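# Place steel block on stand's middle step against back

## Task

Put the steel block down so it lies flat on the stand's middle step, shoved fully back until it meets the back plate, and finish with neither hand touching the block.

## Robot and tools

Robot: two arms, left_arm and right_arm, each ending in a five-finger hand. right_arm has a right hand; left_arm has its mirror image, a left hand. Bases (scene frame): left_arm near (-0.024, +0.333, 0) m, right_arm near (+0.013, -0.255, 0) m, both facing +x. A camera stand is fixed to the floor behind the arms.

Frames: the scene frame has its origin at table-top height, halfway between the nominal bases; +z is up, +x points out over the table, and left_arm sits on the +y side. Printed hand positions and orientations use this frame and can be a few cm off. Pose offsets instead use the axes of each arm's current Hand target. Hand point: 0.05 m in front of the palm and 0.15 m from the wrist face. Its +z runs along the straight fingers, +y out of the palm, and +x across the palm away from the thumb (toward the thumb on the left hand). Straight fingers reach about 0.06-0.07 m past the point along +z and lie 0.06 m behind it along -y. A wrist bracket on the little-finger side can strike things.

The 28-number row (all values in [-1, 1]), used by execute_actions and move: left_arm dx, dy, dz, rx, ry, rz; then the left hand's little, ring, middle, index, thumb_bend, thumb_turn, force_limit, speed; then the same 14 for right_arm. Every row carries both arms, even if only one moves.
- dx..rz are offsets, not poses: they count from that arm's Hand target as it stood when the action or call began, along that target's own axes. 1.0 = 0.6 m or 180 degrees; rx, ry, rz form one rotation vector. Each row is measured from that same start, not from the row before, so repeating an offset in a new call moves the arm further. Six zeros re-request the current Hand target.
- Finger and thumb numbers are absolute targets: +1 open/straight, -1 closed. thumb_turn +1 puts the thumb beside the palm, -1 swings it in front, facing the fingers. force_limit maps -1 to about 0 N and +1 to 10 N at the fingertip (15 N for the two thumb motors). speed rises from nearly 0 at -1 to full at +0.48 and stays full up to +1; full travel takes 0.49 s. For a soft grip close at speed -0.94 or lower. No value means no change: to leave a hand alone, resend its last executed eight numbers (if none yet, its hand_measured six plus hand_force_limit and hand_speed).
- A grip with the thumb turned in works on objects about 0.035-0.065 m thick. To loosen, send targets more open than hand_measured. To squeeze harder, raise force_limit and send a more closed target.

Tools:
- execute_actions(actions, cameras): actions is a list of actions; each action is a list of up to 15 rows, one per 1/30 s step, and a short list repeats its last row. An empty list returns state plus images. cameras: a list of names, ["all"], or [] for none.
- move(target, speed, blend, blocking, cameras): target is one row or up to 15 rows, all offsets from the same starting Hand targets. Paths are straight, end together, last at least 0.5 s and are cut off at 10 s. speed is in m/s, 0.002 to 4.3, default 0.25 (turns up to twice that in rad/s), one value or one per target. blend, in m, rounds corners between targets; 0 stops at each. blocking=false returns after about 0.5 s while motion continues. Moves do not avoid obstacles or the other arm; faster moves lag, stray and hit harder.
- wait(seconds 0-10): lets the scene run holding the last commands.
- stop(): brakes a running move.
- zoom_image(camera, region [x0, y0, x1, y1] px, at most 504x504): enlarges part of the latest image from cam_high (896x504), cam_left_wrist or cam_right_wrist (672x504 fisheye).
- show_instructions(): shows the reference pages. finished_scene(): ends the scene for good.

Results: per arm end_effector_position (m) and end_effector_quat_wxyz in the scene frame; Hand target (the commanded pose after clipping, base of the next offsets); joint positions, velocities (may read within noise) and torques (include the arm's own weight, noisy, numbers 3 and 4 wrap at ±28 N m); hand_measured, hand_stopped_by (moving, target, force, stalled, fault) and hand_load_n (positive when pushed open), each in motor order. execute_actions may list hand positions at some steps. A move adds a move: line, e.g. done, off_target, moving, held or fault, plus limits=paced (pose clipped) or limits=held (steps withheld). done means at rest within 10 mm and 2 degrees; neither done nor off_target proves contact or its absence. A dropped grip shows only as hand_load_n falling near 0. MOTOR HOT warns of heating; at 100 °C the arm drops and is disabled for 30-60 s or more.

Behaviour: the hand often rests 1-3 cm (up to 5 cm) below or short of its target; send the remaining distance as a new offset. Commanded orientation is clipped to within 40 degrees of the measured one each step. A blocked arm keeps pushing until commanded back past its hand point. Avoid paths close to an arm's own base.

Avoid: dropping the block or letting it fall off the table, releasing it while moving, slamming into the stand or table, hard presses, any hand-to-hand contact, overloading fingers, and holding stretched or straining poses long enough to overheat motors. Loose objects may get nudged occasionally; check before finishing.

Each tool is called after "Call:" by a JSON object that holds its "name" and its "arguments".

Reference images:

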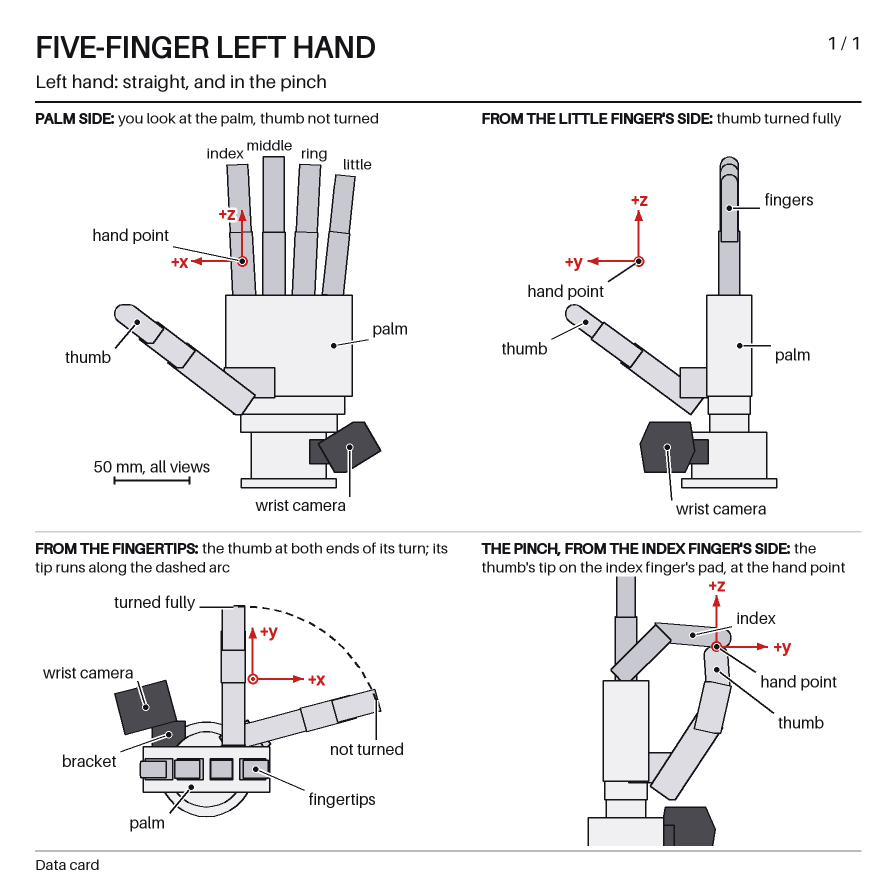

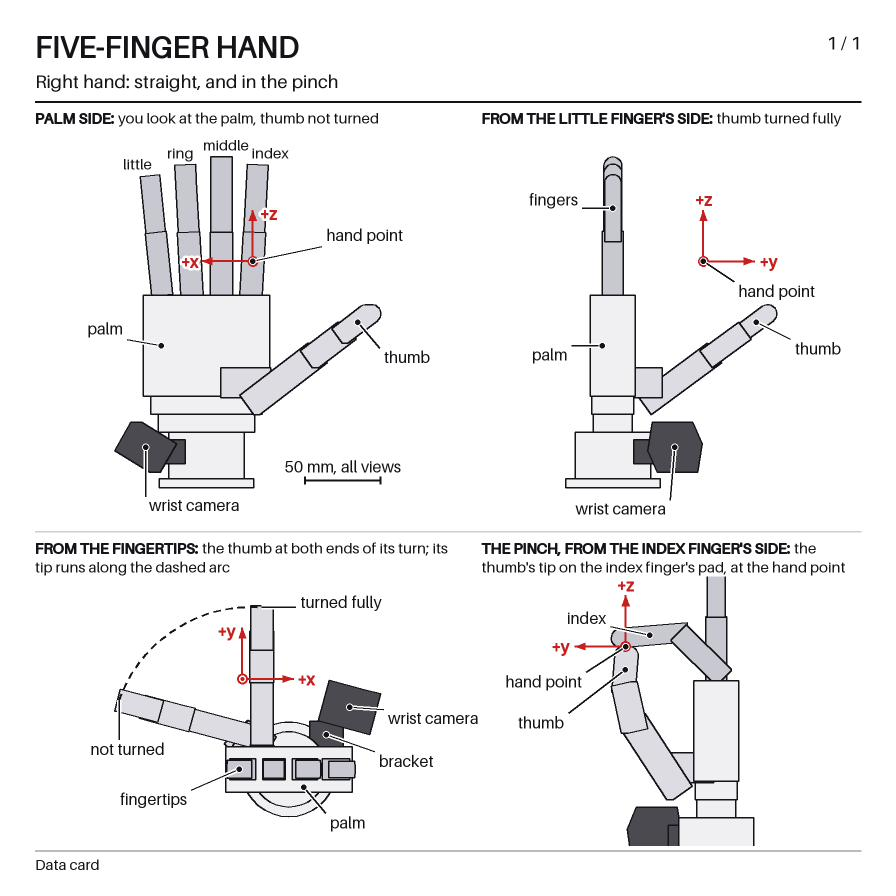

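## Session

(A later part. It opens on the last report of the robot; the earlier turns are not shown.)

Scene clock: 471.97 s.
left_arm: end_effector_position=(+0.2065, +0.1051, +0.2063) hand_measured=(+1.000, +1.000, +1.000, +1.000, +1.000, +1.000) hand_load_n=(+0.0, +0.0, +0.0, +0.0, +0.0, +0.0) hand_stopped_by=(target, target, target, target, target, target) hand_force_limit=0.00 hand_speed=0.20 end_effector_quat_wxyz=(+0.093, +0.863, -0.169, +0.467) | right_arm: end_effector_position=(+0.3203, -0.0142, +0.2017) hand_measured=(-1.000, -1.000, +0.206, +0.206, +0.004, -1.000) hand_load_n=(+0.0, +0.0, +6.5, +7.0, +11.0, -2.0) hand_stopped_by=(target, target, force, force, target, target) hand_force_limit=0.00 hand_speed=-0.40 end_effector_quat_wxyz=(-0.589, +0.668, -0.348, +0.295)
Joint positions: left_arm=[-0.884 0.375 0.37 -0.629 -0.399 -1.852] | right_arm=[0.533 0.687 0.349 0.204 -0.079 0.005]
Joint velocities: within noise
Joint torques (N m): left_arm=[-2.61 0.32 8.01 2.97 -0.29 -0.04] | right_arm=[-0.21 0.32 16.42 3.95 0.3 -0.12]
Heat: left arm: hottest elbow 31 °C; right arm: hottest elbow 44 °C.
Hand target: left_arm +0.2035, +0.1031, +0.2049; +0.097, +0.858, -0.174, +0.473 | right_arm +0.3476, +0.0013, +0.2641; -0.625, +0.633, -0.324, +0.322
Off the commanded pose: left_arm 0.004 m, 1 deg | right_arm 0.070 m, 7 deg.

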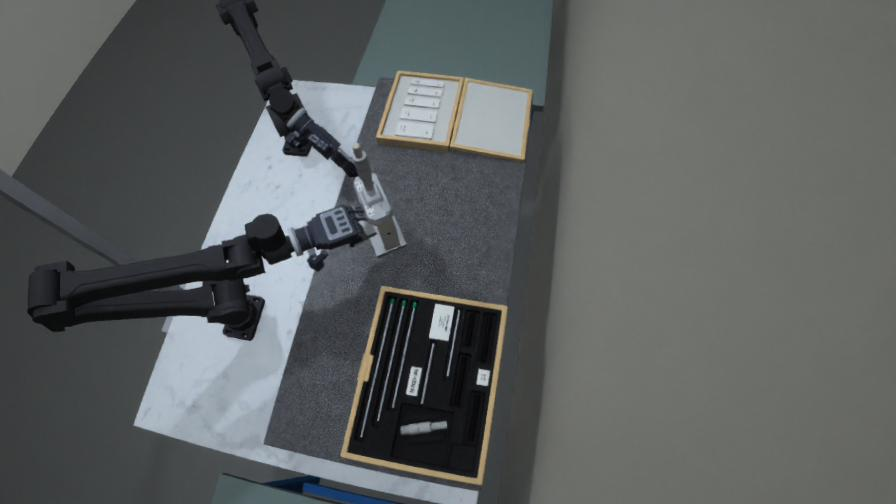

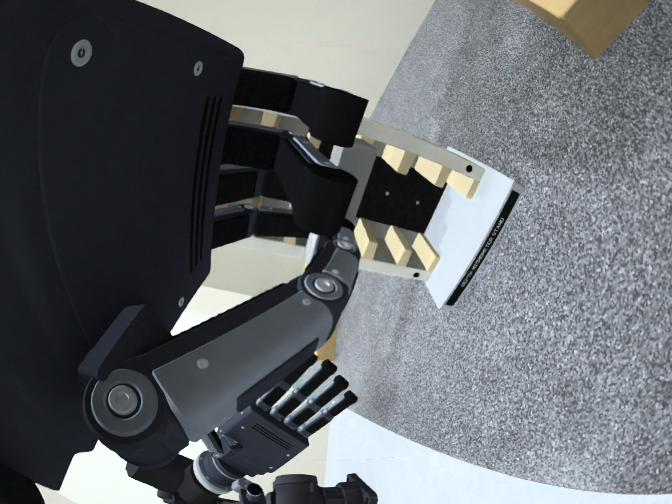

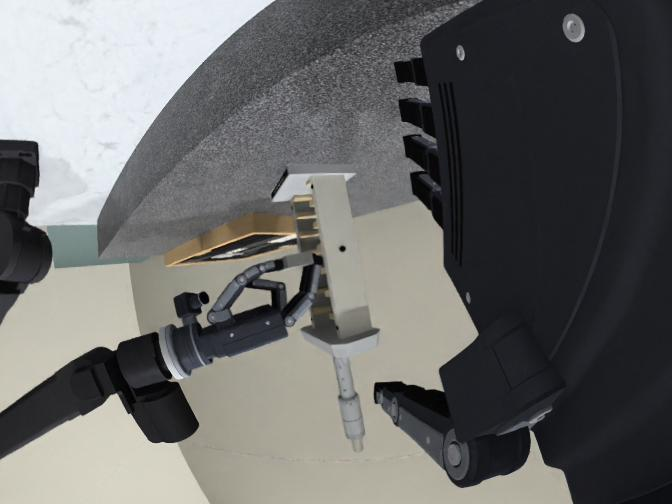

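Call:
{"name": "zoom_image", "arguments": {"camera": "cam_right_wrist", "region": [270, 160, 390, 250]}}

Call:
{"name": "zoom_image", "arguments": {"camera": "cam_right_wrist", "region": [270, 250, 390, 350]}}

Call:
{"name": "zoom_image", "arguments": {"camera": "cam_left_wrist", "region": [280, 100, 520, 310]}}

Scaled by 4.200 from the camera's 672x504 image, which has a finer 960x720 frame.

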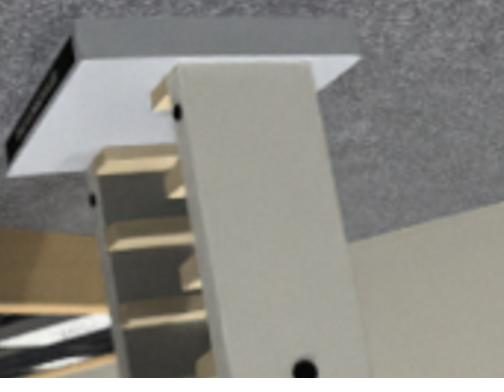

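Scaled by 4.200 from the camera's 672x504 image, which has a finer 960x720 frame.

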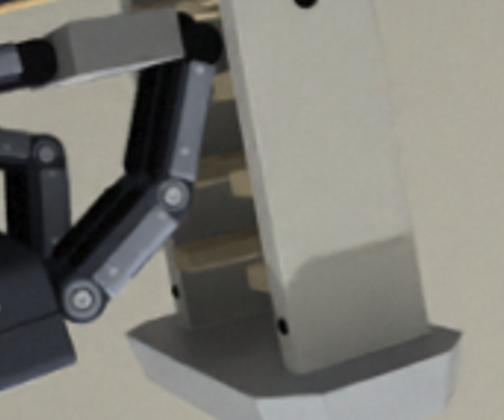

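Scaled by 2.100 from the camera's 672x504 image, which has a finer 960x720 frame.

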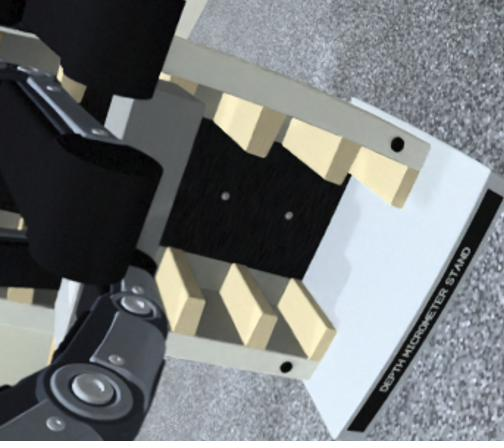

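Call:
{"name": "move", "arguments": {"target": [0,0,0,0,0,0,1,1,1,1,1,1,0,0.2,0,-0.005,0.0133,0,0,0,-1,-1,0.15,0.15,0.0,-1,0.0,-0.4], "speed": 0.05, "cameras": ["cam_left_wrist","cam_right_wrist"]}}

Call:
{"name": "zoom_image", "arguments": {"camera": "cam_right_wrist", "region": [260, 220, 360, 300]}}

Call:
{"name": "zoom_image", "arguments": {"camera": "cam_left_wrist", "region": [280, 100, 520, 310]}}

Scene clock: 476.23 s.
left_arm: end_effector_position=(+0.2065, +0.1051, +0.2063) hand_measured=(+1.000, +1.000, +1.000, +1.000, +1.000, +1.000) hand_load_n=(+0.5, +0.0, +0.0, +0.0, +0.0, +0.0) hand_stopped_by=(target, target, target, target, target, target) hand_force_limit=0.00 hand_speed=0.20 end_effector_quat_wxyz=(+0.093, +0.863, -0.169, +0.467) | right_arm: end_effector_position=(+0.3248, -0.0113, +0.2017) hand_measured=(-1.000, -1.000, +0.206, +0.206, +0.004, -1.000) hand_load_n=(+0.0, +0.0, +6.5, +6.5, +11.0, -2.0) hand_stopped_by=(target, target, force, force, target, target) hand_force_limit=0.00 hand_speed=-0.40 end_effector_quat_wxyz=(-0.587, +0.669, -0.348, +0.293)
Joint positions: left_arm=[-0.884 0.375 0.37 -0.629 -0.399 -1.852] | right_arm=[0.533 0.713 0.361 0.213 -0.081 0.005]
Joint torques (N m): left_arm=[-2.61 0.5 8.05 2.74 -0.3 0.04] | right_arm=[-0.09 -0.15 16.8 4.03 0.44 -0.11]
Heat: left arm: hottest elbow 31 °C; right arm: hottest elbow 45 °C.
Hand target: left_arm +0.2035, +0.1031, +0.2049; +0.097, +0.858, -0.174, +0.473 | right_arm +0.3541, +0.0060, +0.2670; -0.625, +0.633, -0.324, +0.322
Off the commanded pose: left_arm 0.004 m, 1 deg | right_arm 0.074 m, 7 deg.
move: off_target (right_arm)
Images, in order (width x height): cam_left_wrist 672x504, cam_right_wrist 672x504.

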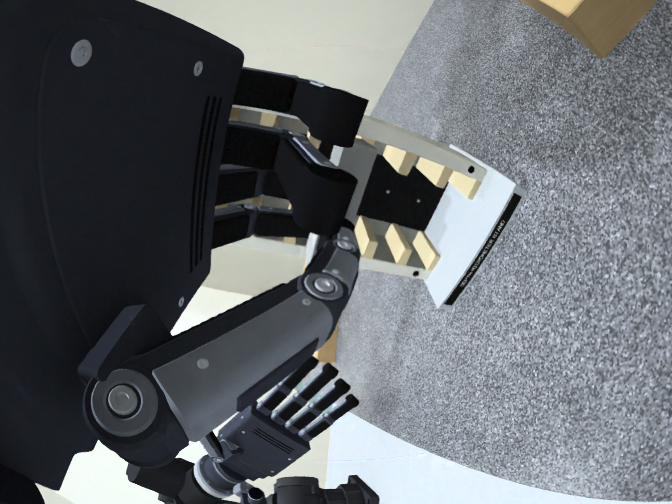

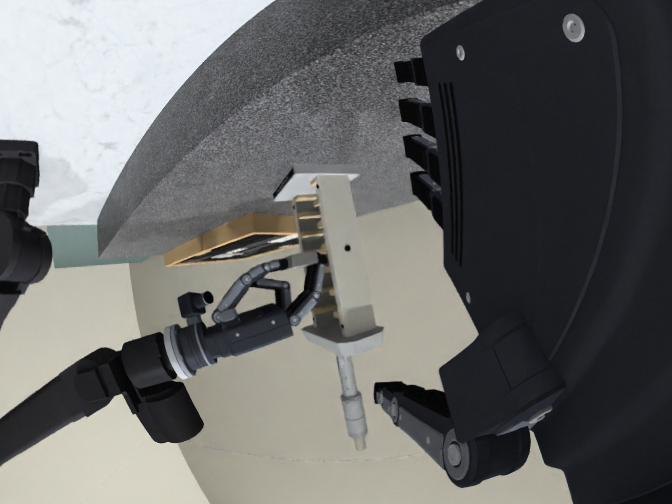

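Scaled by 5.040 from the camera's 672x504 image, which has a finer 960x720 frame.

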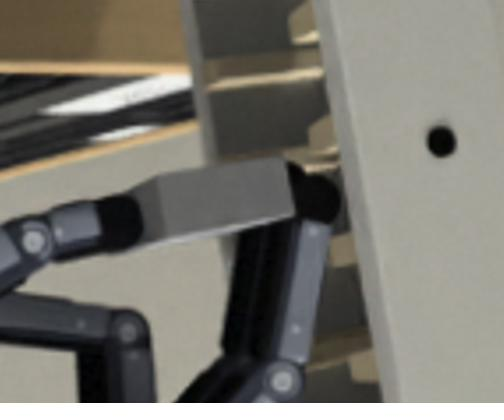

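Scaled by 2.100 from the camera's 672x504 image, which has a finer 960x720 frame.

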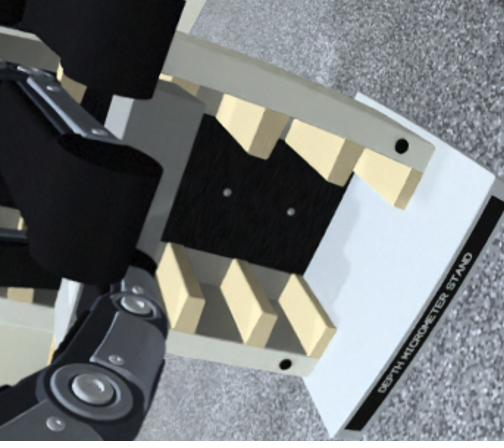

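Call:
{"name": "zoom_image", "arguments": {"camera": "cam_left_wrist", "region": [320, 110, 420, 190]}}

Call:
{"name": "zoom_image", "arguments": {"camera": "cam_left_wrist", "region": [300, 210, 400, 290]}}

Call:
{"name": "zoom_image", "arguments": {"camera": "cam_right_wrist", "region": [295, 235, 345, 275]}}

Scaled by 5.040 from the camera's 672x504 image, which has a finer 960x720 frame.

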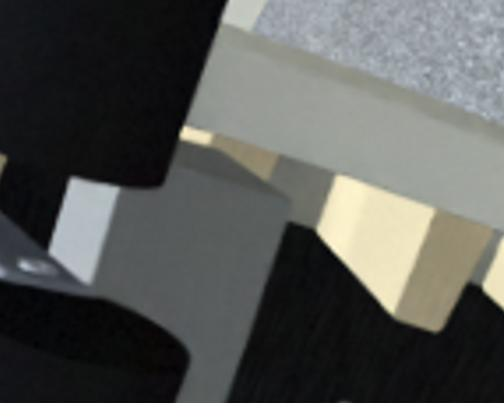

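Scaled by 5.040 from the camera's 672x504 image, which has a finer 960x720 frame.

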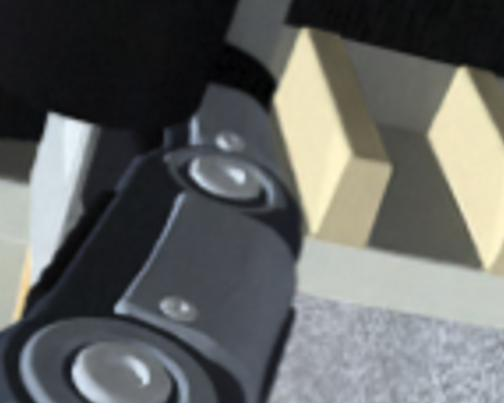

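Scaled by 10.080 from the camera's 672x504 image, which has a finer 960x720 frame.

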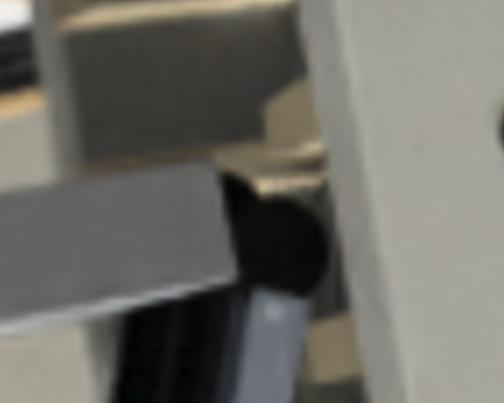

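Call:
{"name": "zoom_image", "arguments": {"camera": "cam_right_wrist", "region": [270, 160, 390, 250]}}

Call:
{"name": "zoom_image", "arguments": {"camera": "cam_right_wrist", "region": [270, 250, 390, 350]}}

Scaled by 4.200 from the camera's 672x504 image, which has a finer 960x720 frame.

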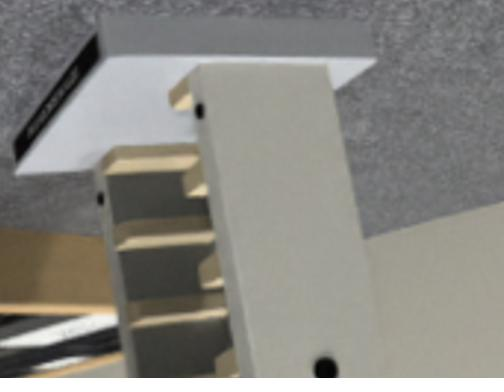

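Scaled by 4.200 from the camera's 672x504 image, which has a finer 960x720 frame.

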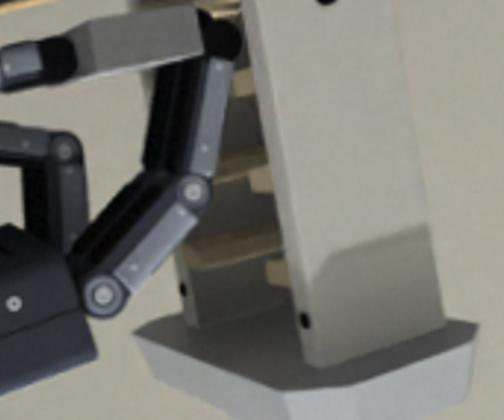

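Call:
{"name": "execute_actions", "arguments": {"actions": []}}

Call:
{"name": "zoom_image", "arguments": {"camera": "cam_high", "region": [320, 160, 420, 270]}}

Scene clock: 496.13 s.
left_arm: end_effector_position=(+0.2065, +0.1051, +0.2063) hand_measured=(+1.000, +1.000, +1.000, +1.000, +1.000, +1.000) hand_load_n=(+0.0, +0.0, +0.0, +0.0, +0.0, -0.5) hand_stopped_by=(target, target, target, target, target, target) hand_force_limit=0.00 hand_speed=0.20 end_effector_quat_wxyz=(+0.093, +0.863, -0.169, +0.467) | right_arm: end_effector_position=(+0.3249, -0.0112, +0.2018) hand_measured=(-1.000, -1.000, +0.206, +0.206, +0.004, -1.000) hand_load_n=(+0.0, +0.0, +7.0, +6.5, +11.0, -2.0) hand_stopped_by=(target, target, force, force, target, target) hand_force_limit=0.00 hand_speed=-0.40 end_effector_quat_wxyz=(-0.587, +0.669, -0.348, +0.293)
Joint positions: left_arm=[-0.884 0.375 0.37 -0.629 -0.399 -1.852] | right_arm=[0.533 0.713 0.361 0.213 -0.081 0.005]
Joint velocities: within noise
Joint torques (N m): left_arm=[-1.96 0.62 8.18 2.89 -0.3 0] | right_arm=[-0.15 0.03 16.8 3.93 0.44 -0.12]
Heat: left arm: hottest elbow 31 °C; right arm: hottest elbow 48 °C.
Hand target: left_arm +0.2035, +0.1031, +0.2049; +0.097, +0.858, -0.174, +0.473 | right_arm +0.3542, +0.0060, +0.2671; -0.625, +0.633, -0.324, +0.322
Off the commanded pose: left_arm 0.004 m, 1 deg | right_arm 0.074 m, 7 deg.

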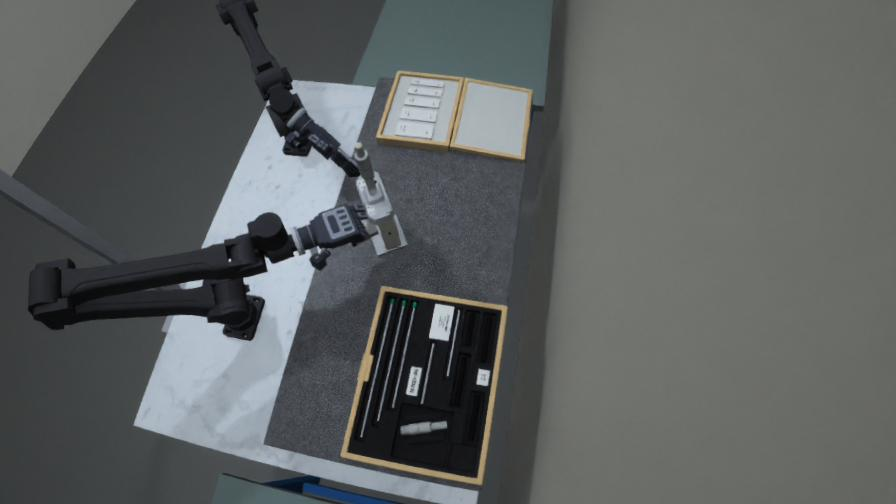

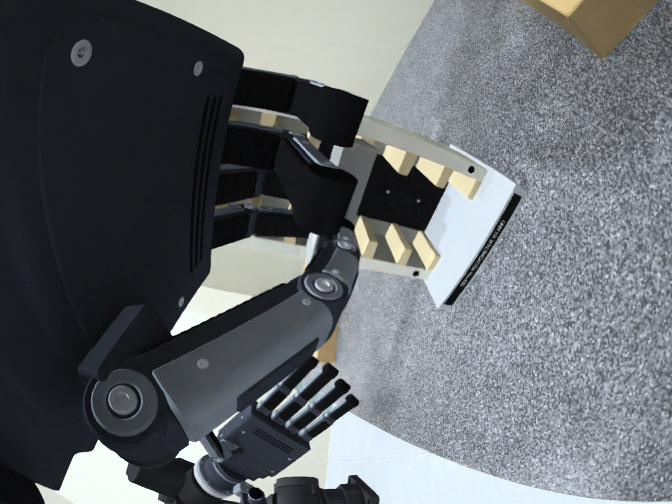

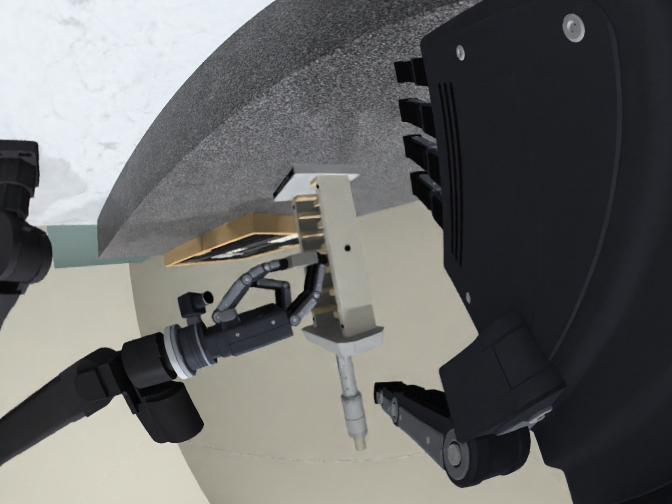

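Scaled by 4.582 from the camera's 896x504 image, which has a finer 1280x720 frame.

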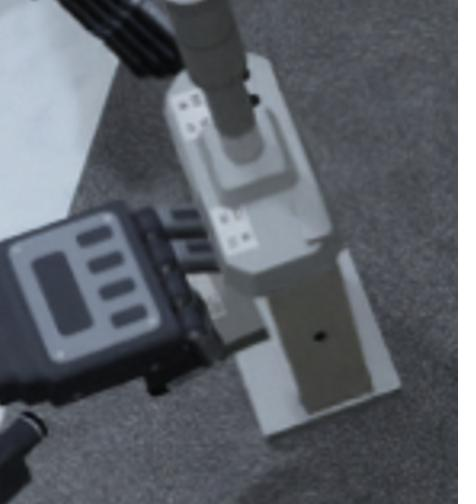

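Call:
{"name": "zoom_image", "arguments": {"camera": "cam_high", "region": [350, 195, 400, 245]}}

Call:
{"name": "zoom_image", "arguments": {"camera": "cam_high", "region": [340, 170, 420, 260]}}

Scaled by 10.080 from the camera's 896x504 image, which has a finer 1280x720 frame.

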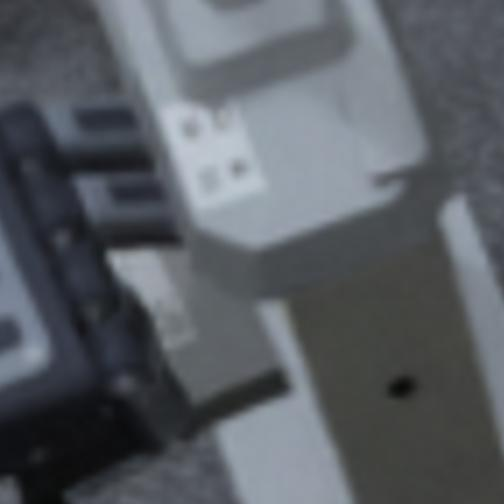

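Scaled by 5.600 from the camera's 896x504 image, which has a finer 1280x720 frame.

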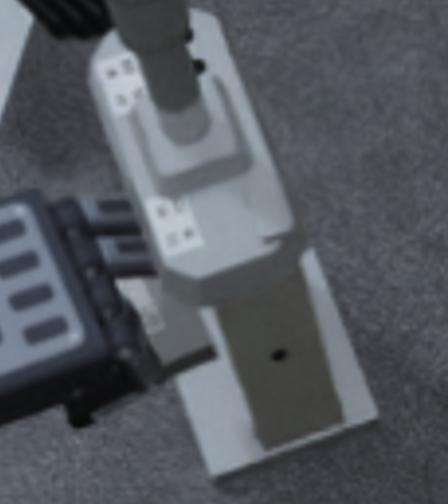

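Call:
{"name": "move", "arguments": {"target": [[0,0,0,0,0,0,1,1,1,1,1,1,0,0.2,0,0,-0.05,0,0,0,-1,-1,0.15,0.15,0.0,-1,0.0,-0.4],[0,0,0,0,0,0,1,1,1,1,1,1,0,0.2,0.05,0,-0.16,0,0,0,-1,-1,0.15,0.15,0.0,-1,0.0,-0.4]], "speed": [0.06,0.12], "blend": 0.02, "cameras": ["all"]}}

Call:
{"name": "zoom_image", "arguments": {"camera": "cam_high", "region": [320, 180, 400, 260]}}

Scene clock: 503.83 s.
left_arm: end_effector_position=(+0.2065, +0.1051, +0.2063) hand_measured=(+1.000, +1.000, +1.000, +1.000, +1.000, +1.000) hand_load_n=(+0.0, +0.0, +0.0, +0.0, +0.0, +0.0) hand_stopped_by=(target, target, target, target, target, target) hand_force_limit=0.00 hand_speed=0.20 end_effector_quat_wxyz=(+0.093, +0.863, -0.169, +0.467) | right_arm: end_effector_position=(+0.2930, -0.0709, +0.2526) hand_measured=(-1.000, -1.000, +0.206, +0.206, +0.004, -1.000) hand_load_n=(+0.0, +0.0, +7.5, +10.0, +10.5, -1.0) hand_stopped_by=(target, target, force, force, target, target) hand_force_limit=0.00 hand_speed=-0.40 end_effector_quat_wxyz=(+0.618, -0.641, +0.335, -0.308)
Joint positions: left_arm=[-0.884 0.375 0.37 -0.629 -0.399 -1.852] | right_arm=[0.298 0.377 0.355 -0.026 -0.314 0.005]
Joint torques (N m): left_arm=[-3.14 0.32 8.21 2.95 -0.32 0.03] | right_arm=[-0.91 -0.03 11.04 2.1 -0.11 -0.16]
Heat: left arm: hottest elbow 31 °C; right arm: hottest elbow 48 °C.
Hand target: left_arm +0.2035, +0.1031, +0.2049; +0.097, +0.858, -0.174, +0.473 | right_arm +0.2936, -0.0743, +0.2683; +0.625, -0.633, +0.324, -0.323
Off the commanded pose: left_arm 0.004 m, 1 deg | right_arm 0.016 m, 2 deg.
move: off_target (right_arm); blend cut to 0.0098 m at target 1

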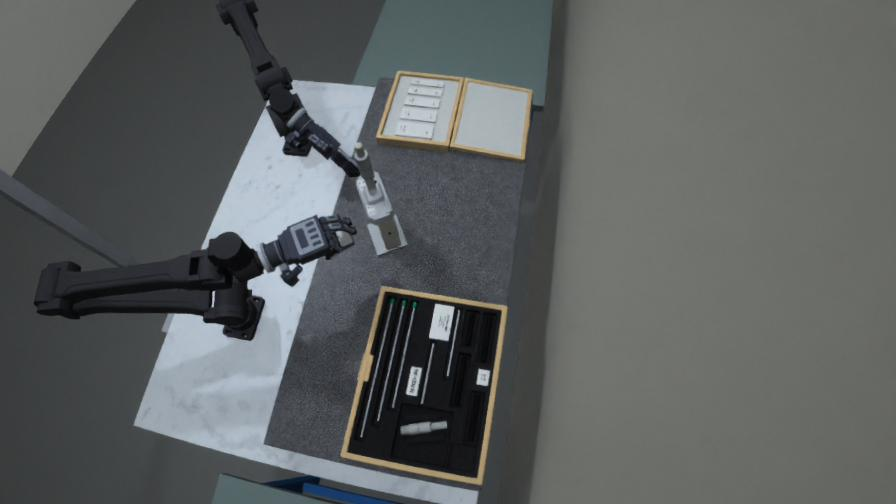

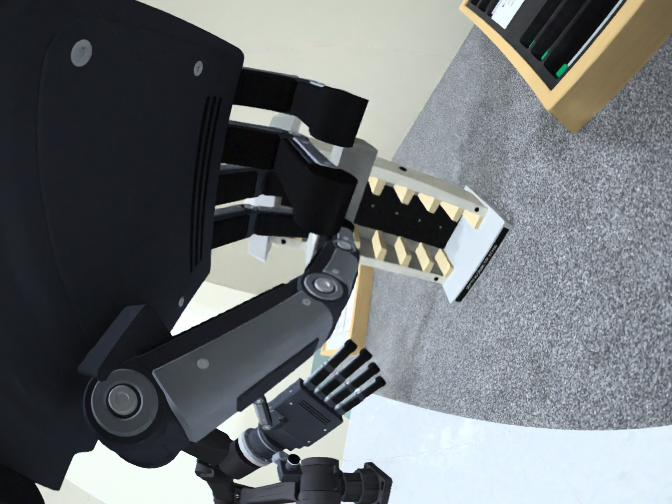

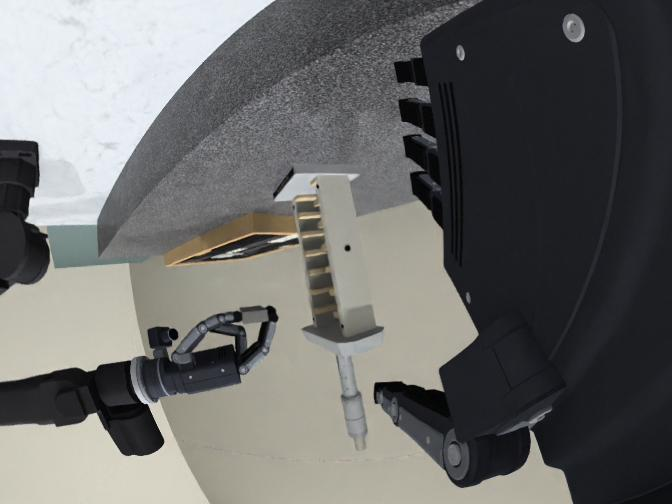

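Scaled by 6.300 from the camera's 896x504 image, which has a finer 1280x720 frame.

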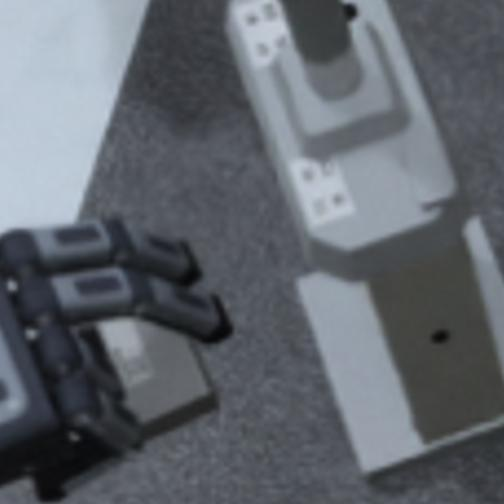

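Call:
{"name": "zoom_image", "arguments": {"camera": "cam_high", "region": [315, 205, 365, 255]}}

Scaled by 10.080 from the camera's 896x504 image, which has a finer 1280x720 frame.

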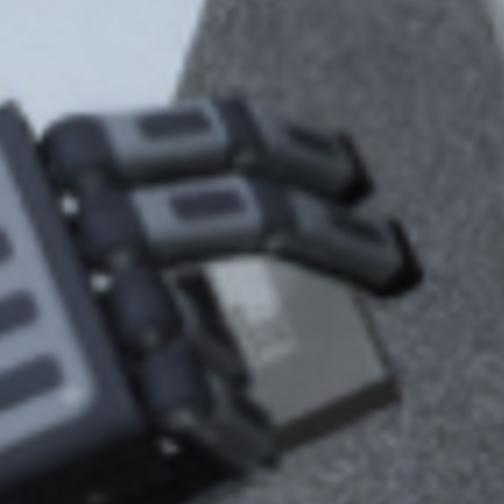

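Call:
{"name": "zoom_image", "arguments": {"camera": "cam_left_wrist", "region": [340, 150, 520, 310]}}

Call:
{"name": "zoom_image", "arguments": {"camera": "cam_high", "region": [350, 170, 420, 260]}}

Scaled by 2.800 from the camera's 672x504 image, which has a finer 960x720 frame.

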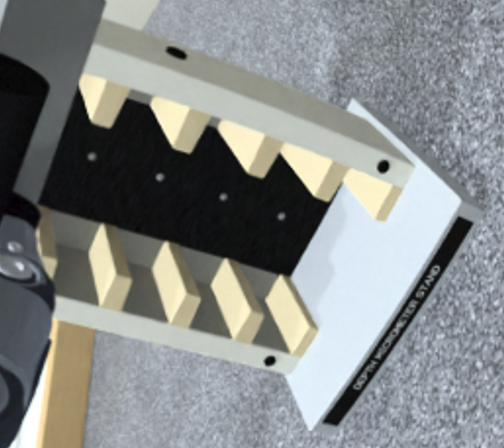

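Scaled by 5.600 from the camera's 896x504 image, which has a finer 1280x720 frame.

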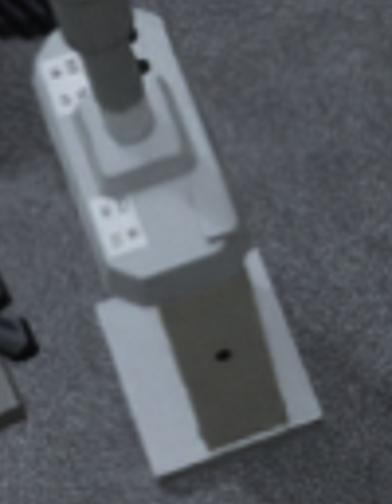

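Call:
{"name": "zoom_image", "arguments": {"camera": "cam_left_wrist", "region": [300, 130, 390, 200]}}

Call:
{"name": "zoom_image", "arguments": {"camera": "cam_left_wrist", "region": [290, 190, 380, 280]}}

Call:
{"name": "zoom_image", "arguments": {"camera": "cam_right_wrist", "region": [150, 270, 300, 400]}}

Scaled by 5.600 from the camera's 672x504 image, which has a finer 960x720 frame.

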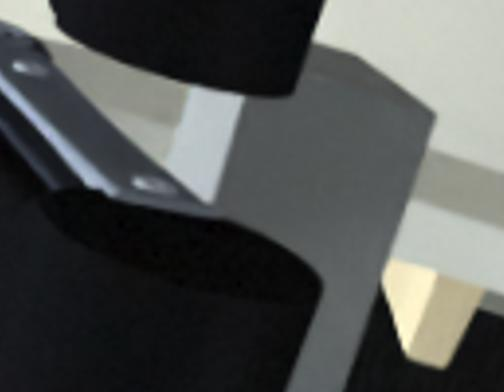

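Scaled by 5.600 from the camera's 672x504 image, which has a finer 960x720 frame.

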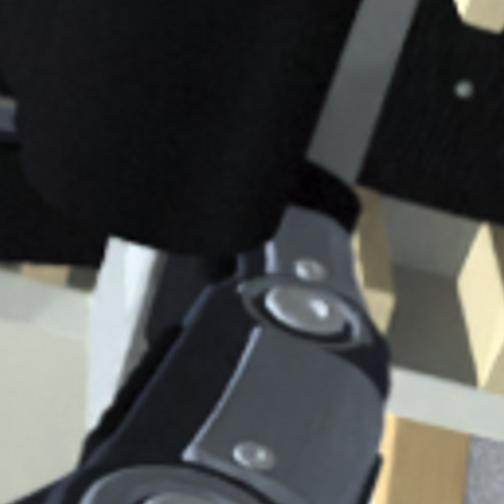

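Scaled by 3.360 from the camera's 672x504 image, which has a finer 960x720 frame.

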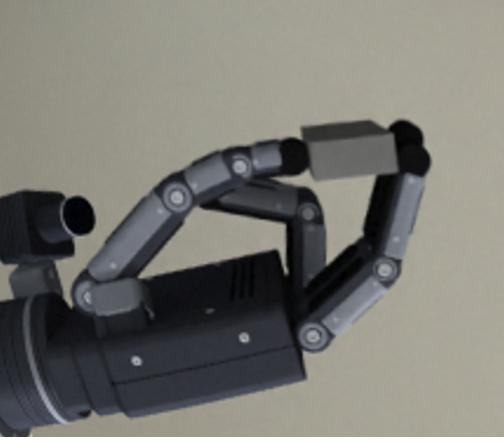

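Call:
{"name": "zoom_image", "arguments": {"camera": "cam_left_wrist", "region": [350, 150, 430, 220]}}

Call:
{"name": "zoom_image", "arguments": {"camera": "cam_left_wrist", "region": [350, 215, 430, 285]}}

Scaled by 6.300 from the camera's 672x504 image, which has a finer 960x720 frame.

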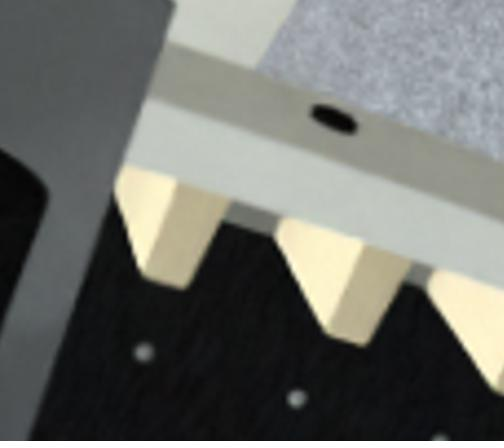

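Scaled by 6.300 from the camera's 672x504 image, which has a finer 960x720 frame.

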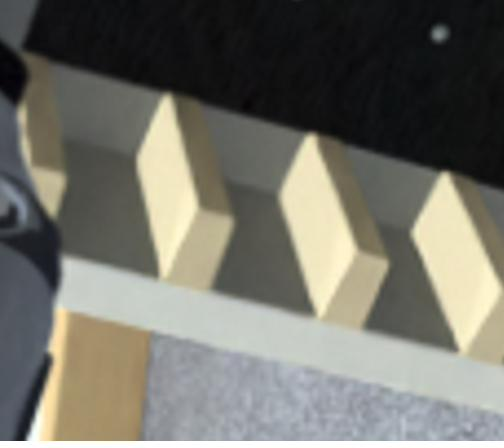

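Call:
{"name": "move", "arguments": {"target": [0,0,0,0,0,0,1,1,1,1,1,1,0,0.2,0,0.195,0,-0.0244,0,0,-1,-1,0.15,0.15,0.0,-1,0.0,-0.4], "speed": 0.12, "cameras": ["all"]}}

Call:
{"name": "zoom_image", "arguments": {"camera": "cam_high", "region": [320, 210, 390, 280]}}

Call:
{"name": "zoom_image", "arguments": {"camera": "cam_right_wrist", "region": [150, 180, 300, 290]}}

Scene clock: 526.63 s.
left_arm: end_effector_position=(+0.2065, +0.1051, +0.2063) hand_measured=(+1.000, +1.000, +1.000, +1.000, +1.000, +1.000) hand_load_n=(+0.0, +0.0, +0.0, +0.0, +0.0, +0.0) hand_stopped_by=(target, target, target, target, target, target) hand_force_limit=0.00 hand_speed=0.20 end_effector_quat_wxyz=(+0.093, +0.863, -0.169, +0.467) | right_arm: end_effector_position=(+0.2841, -0.0760, +0.1350) hand_measured=(-1.000, -1.000, +0.206, +0.206, +0.004, -1.000) hand_load_n=(+0.0, +0.0, +7.0, +10.0, +10.5, -1.5) hand_stopped_by=(target, target, force, force, target, target) hand_force_limit=0.00 hand_speed=-0.40 end_effector_quat_wxyz=(-0.590, +0.665, -0.351, +0.293)
Joint positions: left_arm=[-0.884 0.375 0.37 -0.629 -0.399 -1.852] | right_arm=[0.298 0.473 0.115 0.219 -0.31 -0.018]
Joint torques (N m): left_arm=[-2.32 1.14 8.17 3 -0.33 -0.01] | right_arm=[-0.56 1.73 10.62 3.33 -0.04 -0.18]
Heat: left arm: hottest elbow 31 °C; right arm: hottest elbow 45 °C.
Hand target: left_arm +0.2035, +0.1031, +0.2049; +0.097, +0.858, -0.174, +0.473 | right_arm +0.2927, -0.0752, +0.1511; -0.600, +0.656, -0.336, +0.310
Off the commanded pose: left_arm 0.004 m, 1 deg | right_arm 0.018 m, 3 deg.
move: off_target (right_arm)

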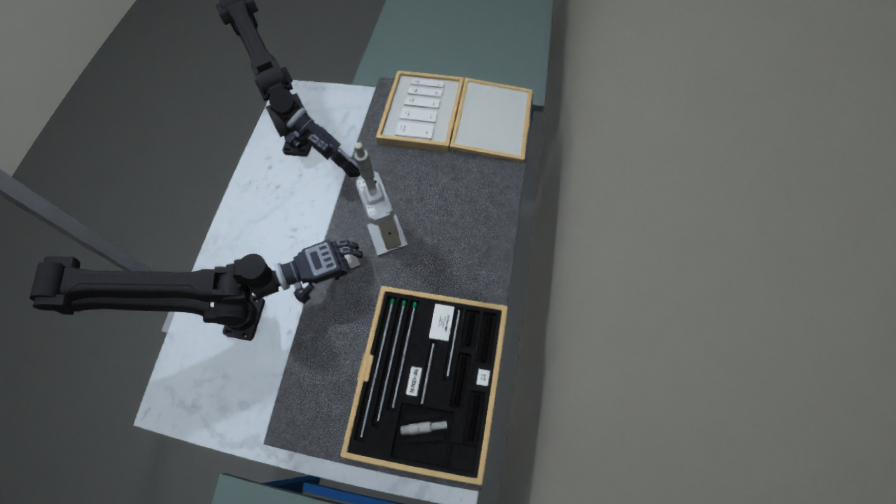

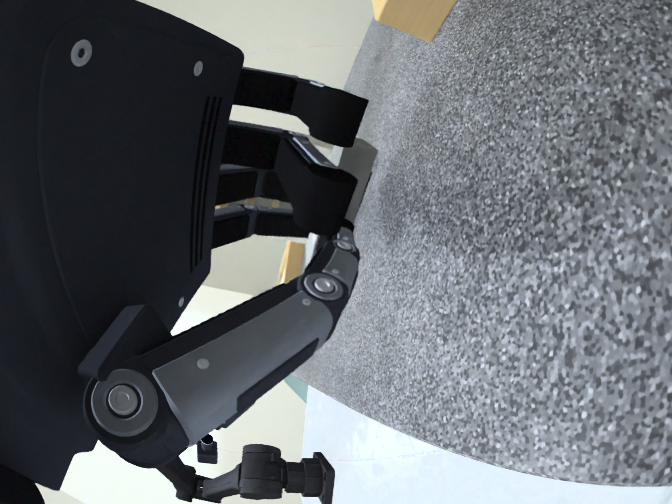

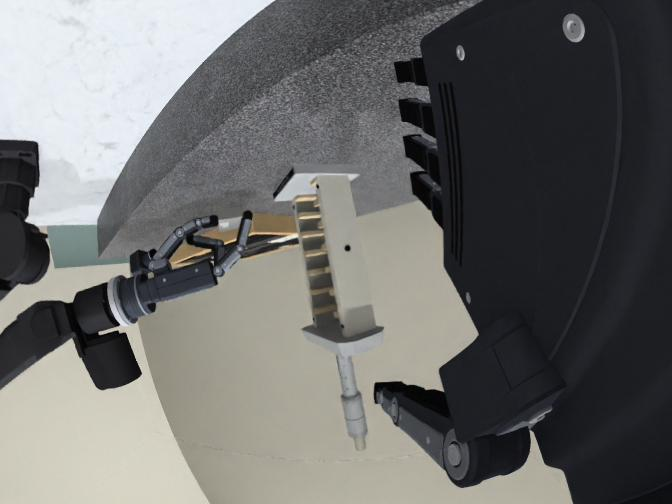

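Scaled by 7.200 from the camera's 896x504 image, which has a finer 1280x720 frame.

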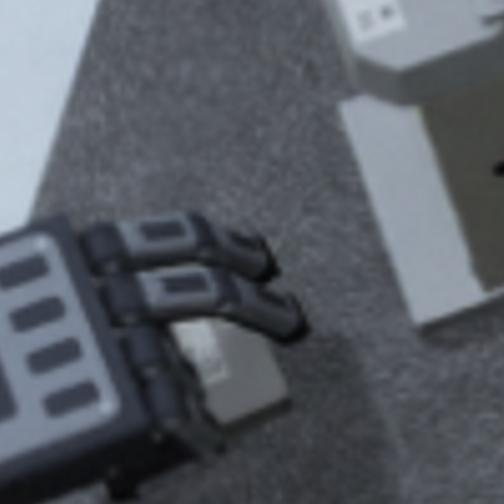

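Scaled by 3.360 from the camera's 672x504 image, which has a finer 960x720 frame.

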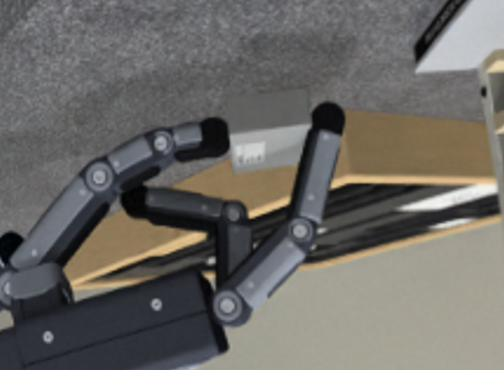

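Call:
{"name": "move", "arguments": {"target": [0,0,0,0,0,0,1,1,1,1,1,1,0,0.2,0,0.0383,-0.003,0,0,0,-1,-1,0.15,0.15,0.0,-1,0.0,-0.4], "speed": 0.06, "cameras": ["cam_right_wrist"]}}

Call:
{"name": "zoom_image", "arguments": {"camera": "cam_right_wrist", "region": [150, 160, 300, 270]}}

Scene clock: 530.17 s.
left_arm: end_effector_position=(+0.2065, +0.1051, +0.2063) hand_measured=(+1.000, +1.000, +1.000, +1.000, +1.000, +1.000) hand_load_n=(+0.0, +0.0, +0.0, +0.0, +0.0, +0.0) hand_stopped_by=(target, target, target, target, target, target) hand_force_limit=0.00 hand_speed=0.20 end_effector_quat_wxyz=(+0.093, +0.863, -0.169, +0.467) | right_arm: end_effector_position=(+0.2806, -0.0768, +0.1136) hand_measured=(-1.000, -1.000, +0.206, +0.206, +0.004, -1.000) hand_load_n=(+0.0, +0.0, +7.0, +10.0, +10.5, -1.5) hand_stopped_by=(target, target, force, force, target, target) hand_force_limit=0.00 hand_speed=-0.40 end_effector_quat_wxyz=(-0.591, +0.666, -0.349, +0.293)
Joint positions: left_arm=[-0.884 0.375 0.37 -0.629 -0.399 -1.852] | right_arm=[0.296 0.528 0.061 0.33 -0.316 -0.02]
Joint torques (N m): left_arm=[-2.96 0.44 8.02 2.89 -0.33 0.03] | right_arm=[-0.97 1.49 10.15 3.43 -0.12 -0.18]
Heat: left arm: hottest elbow 31 °C; right arm: hottest elbow 44 °C.
Hand target: left_arm +0.2035, +0.1031, +0.2049; +0.097, +0.858, -0.174, +0.473 | right_arm +0.2896, -0.0775, +0.1284; -0.600, +0.656, -0.336, +0.310
Off the commanded pose: left_arm 0.004 m, 1 deg | right_arm 0.017 m, 3 deg.
move: off_target (right_arm)
Images, in order (width x height): cam_right_wrist 672x504.

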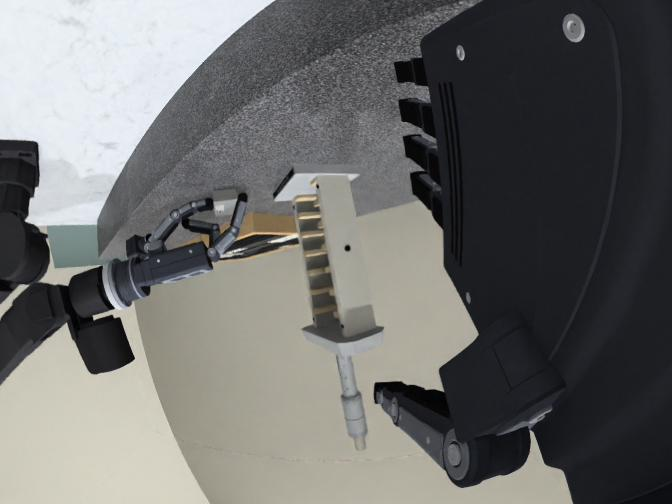

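Scaled by 3.360 from the camera's 672x504 image, which has a finer 960x720 frame.

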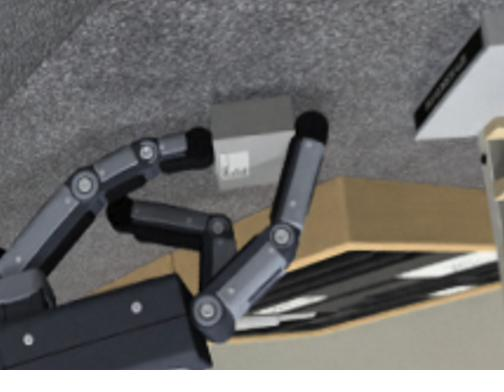

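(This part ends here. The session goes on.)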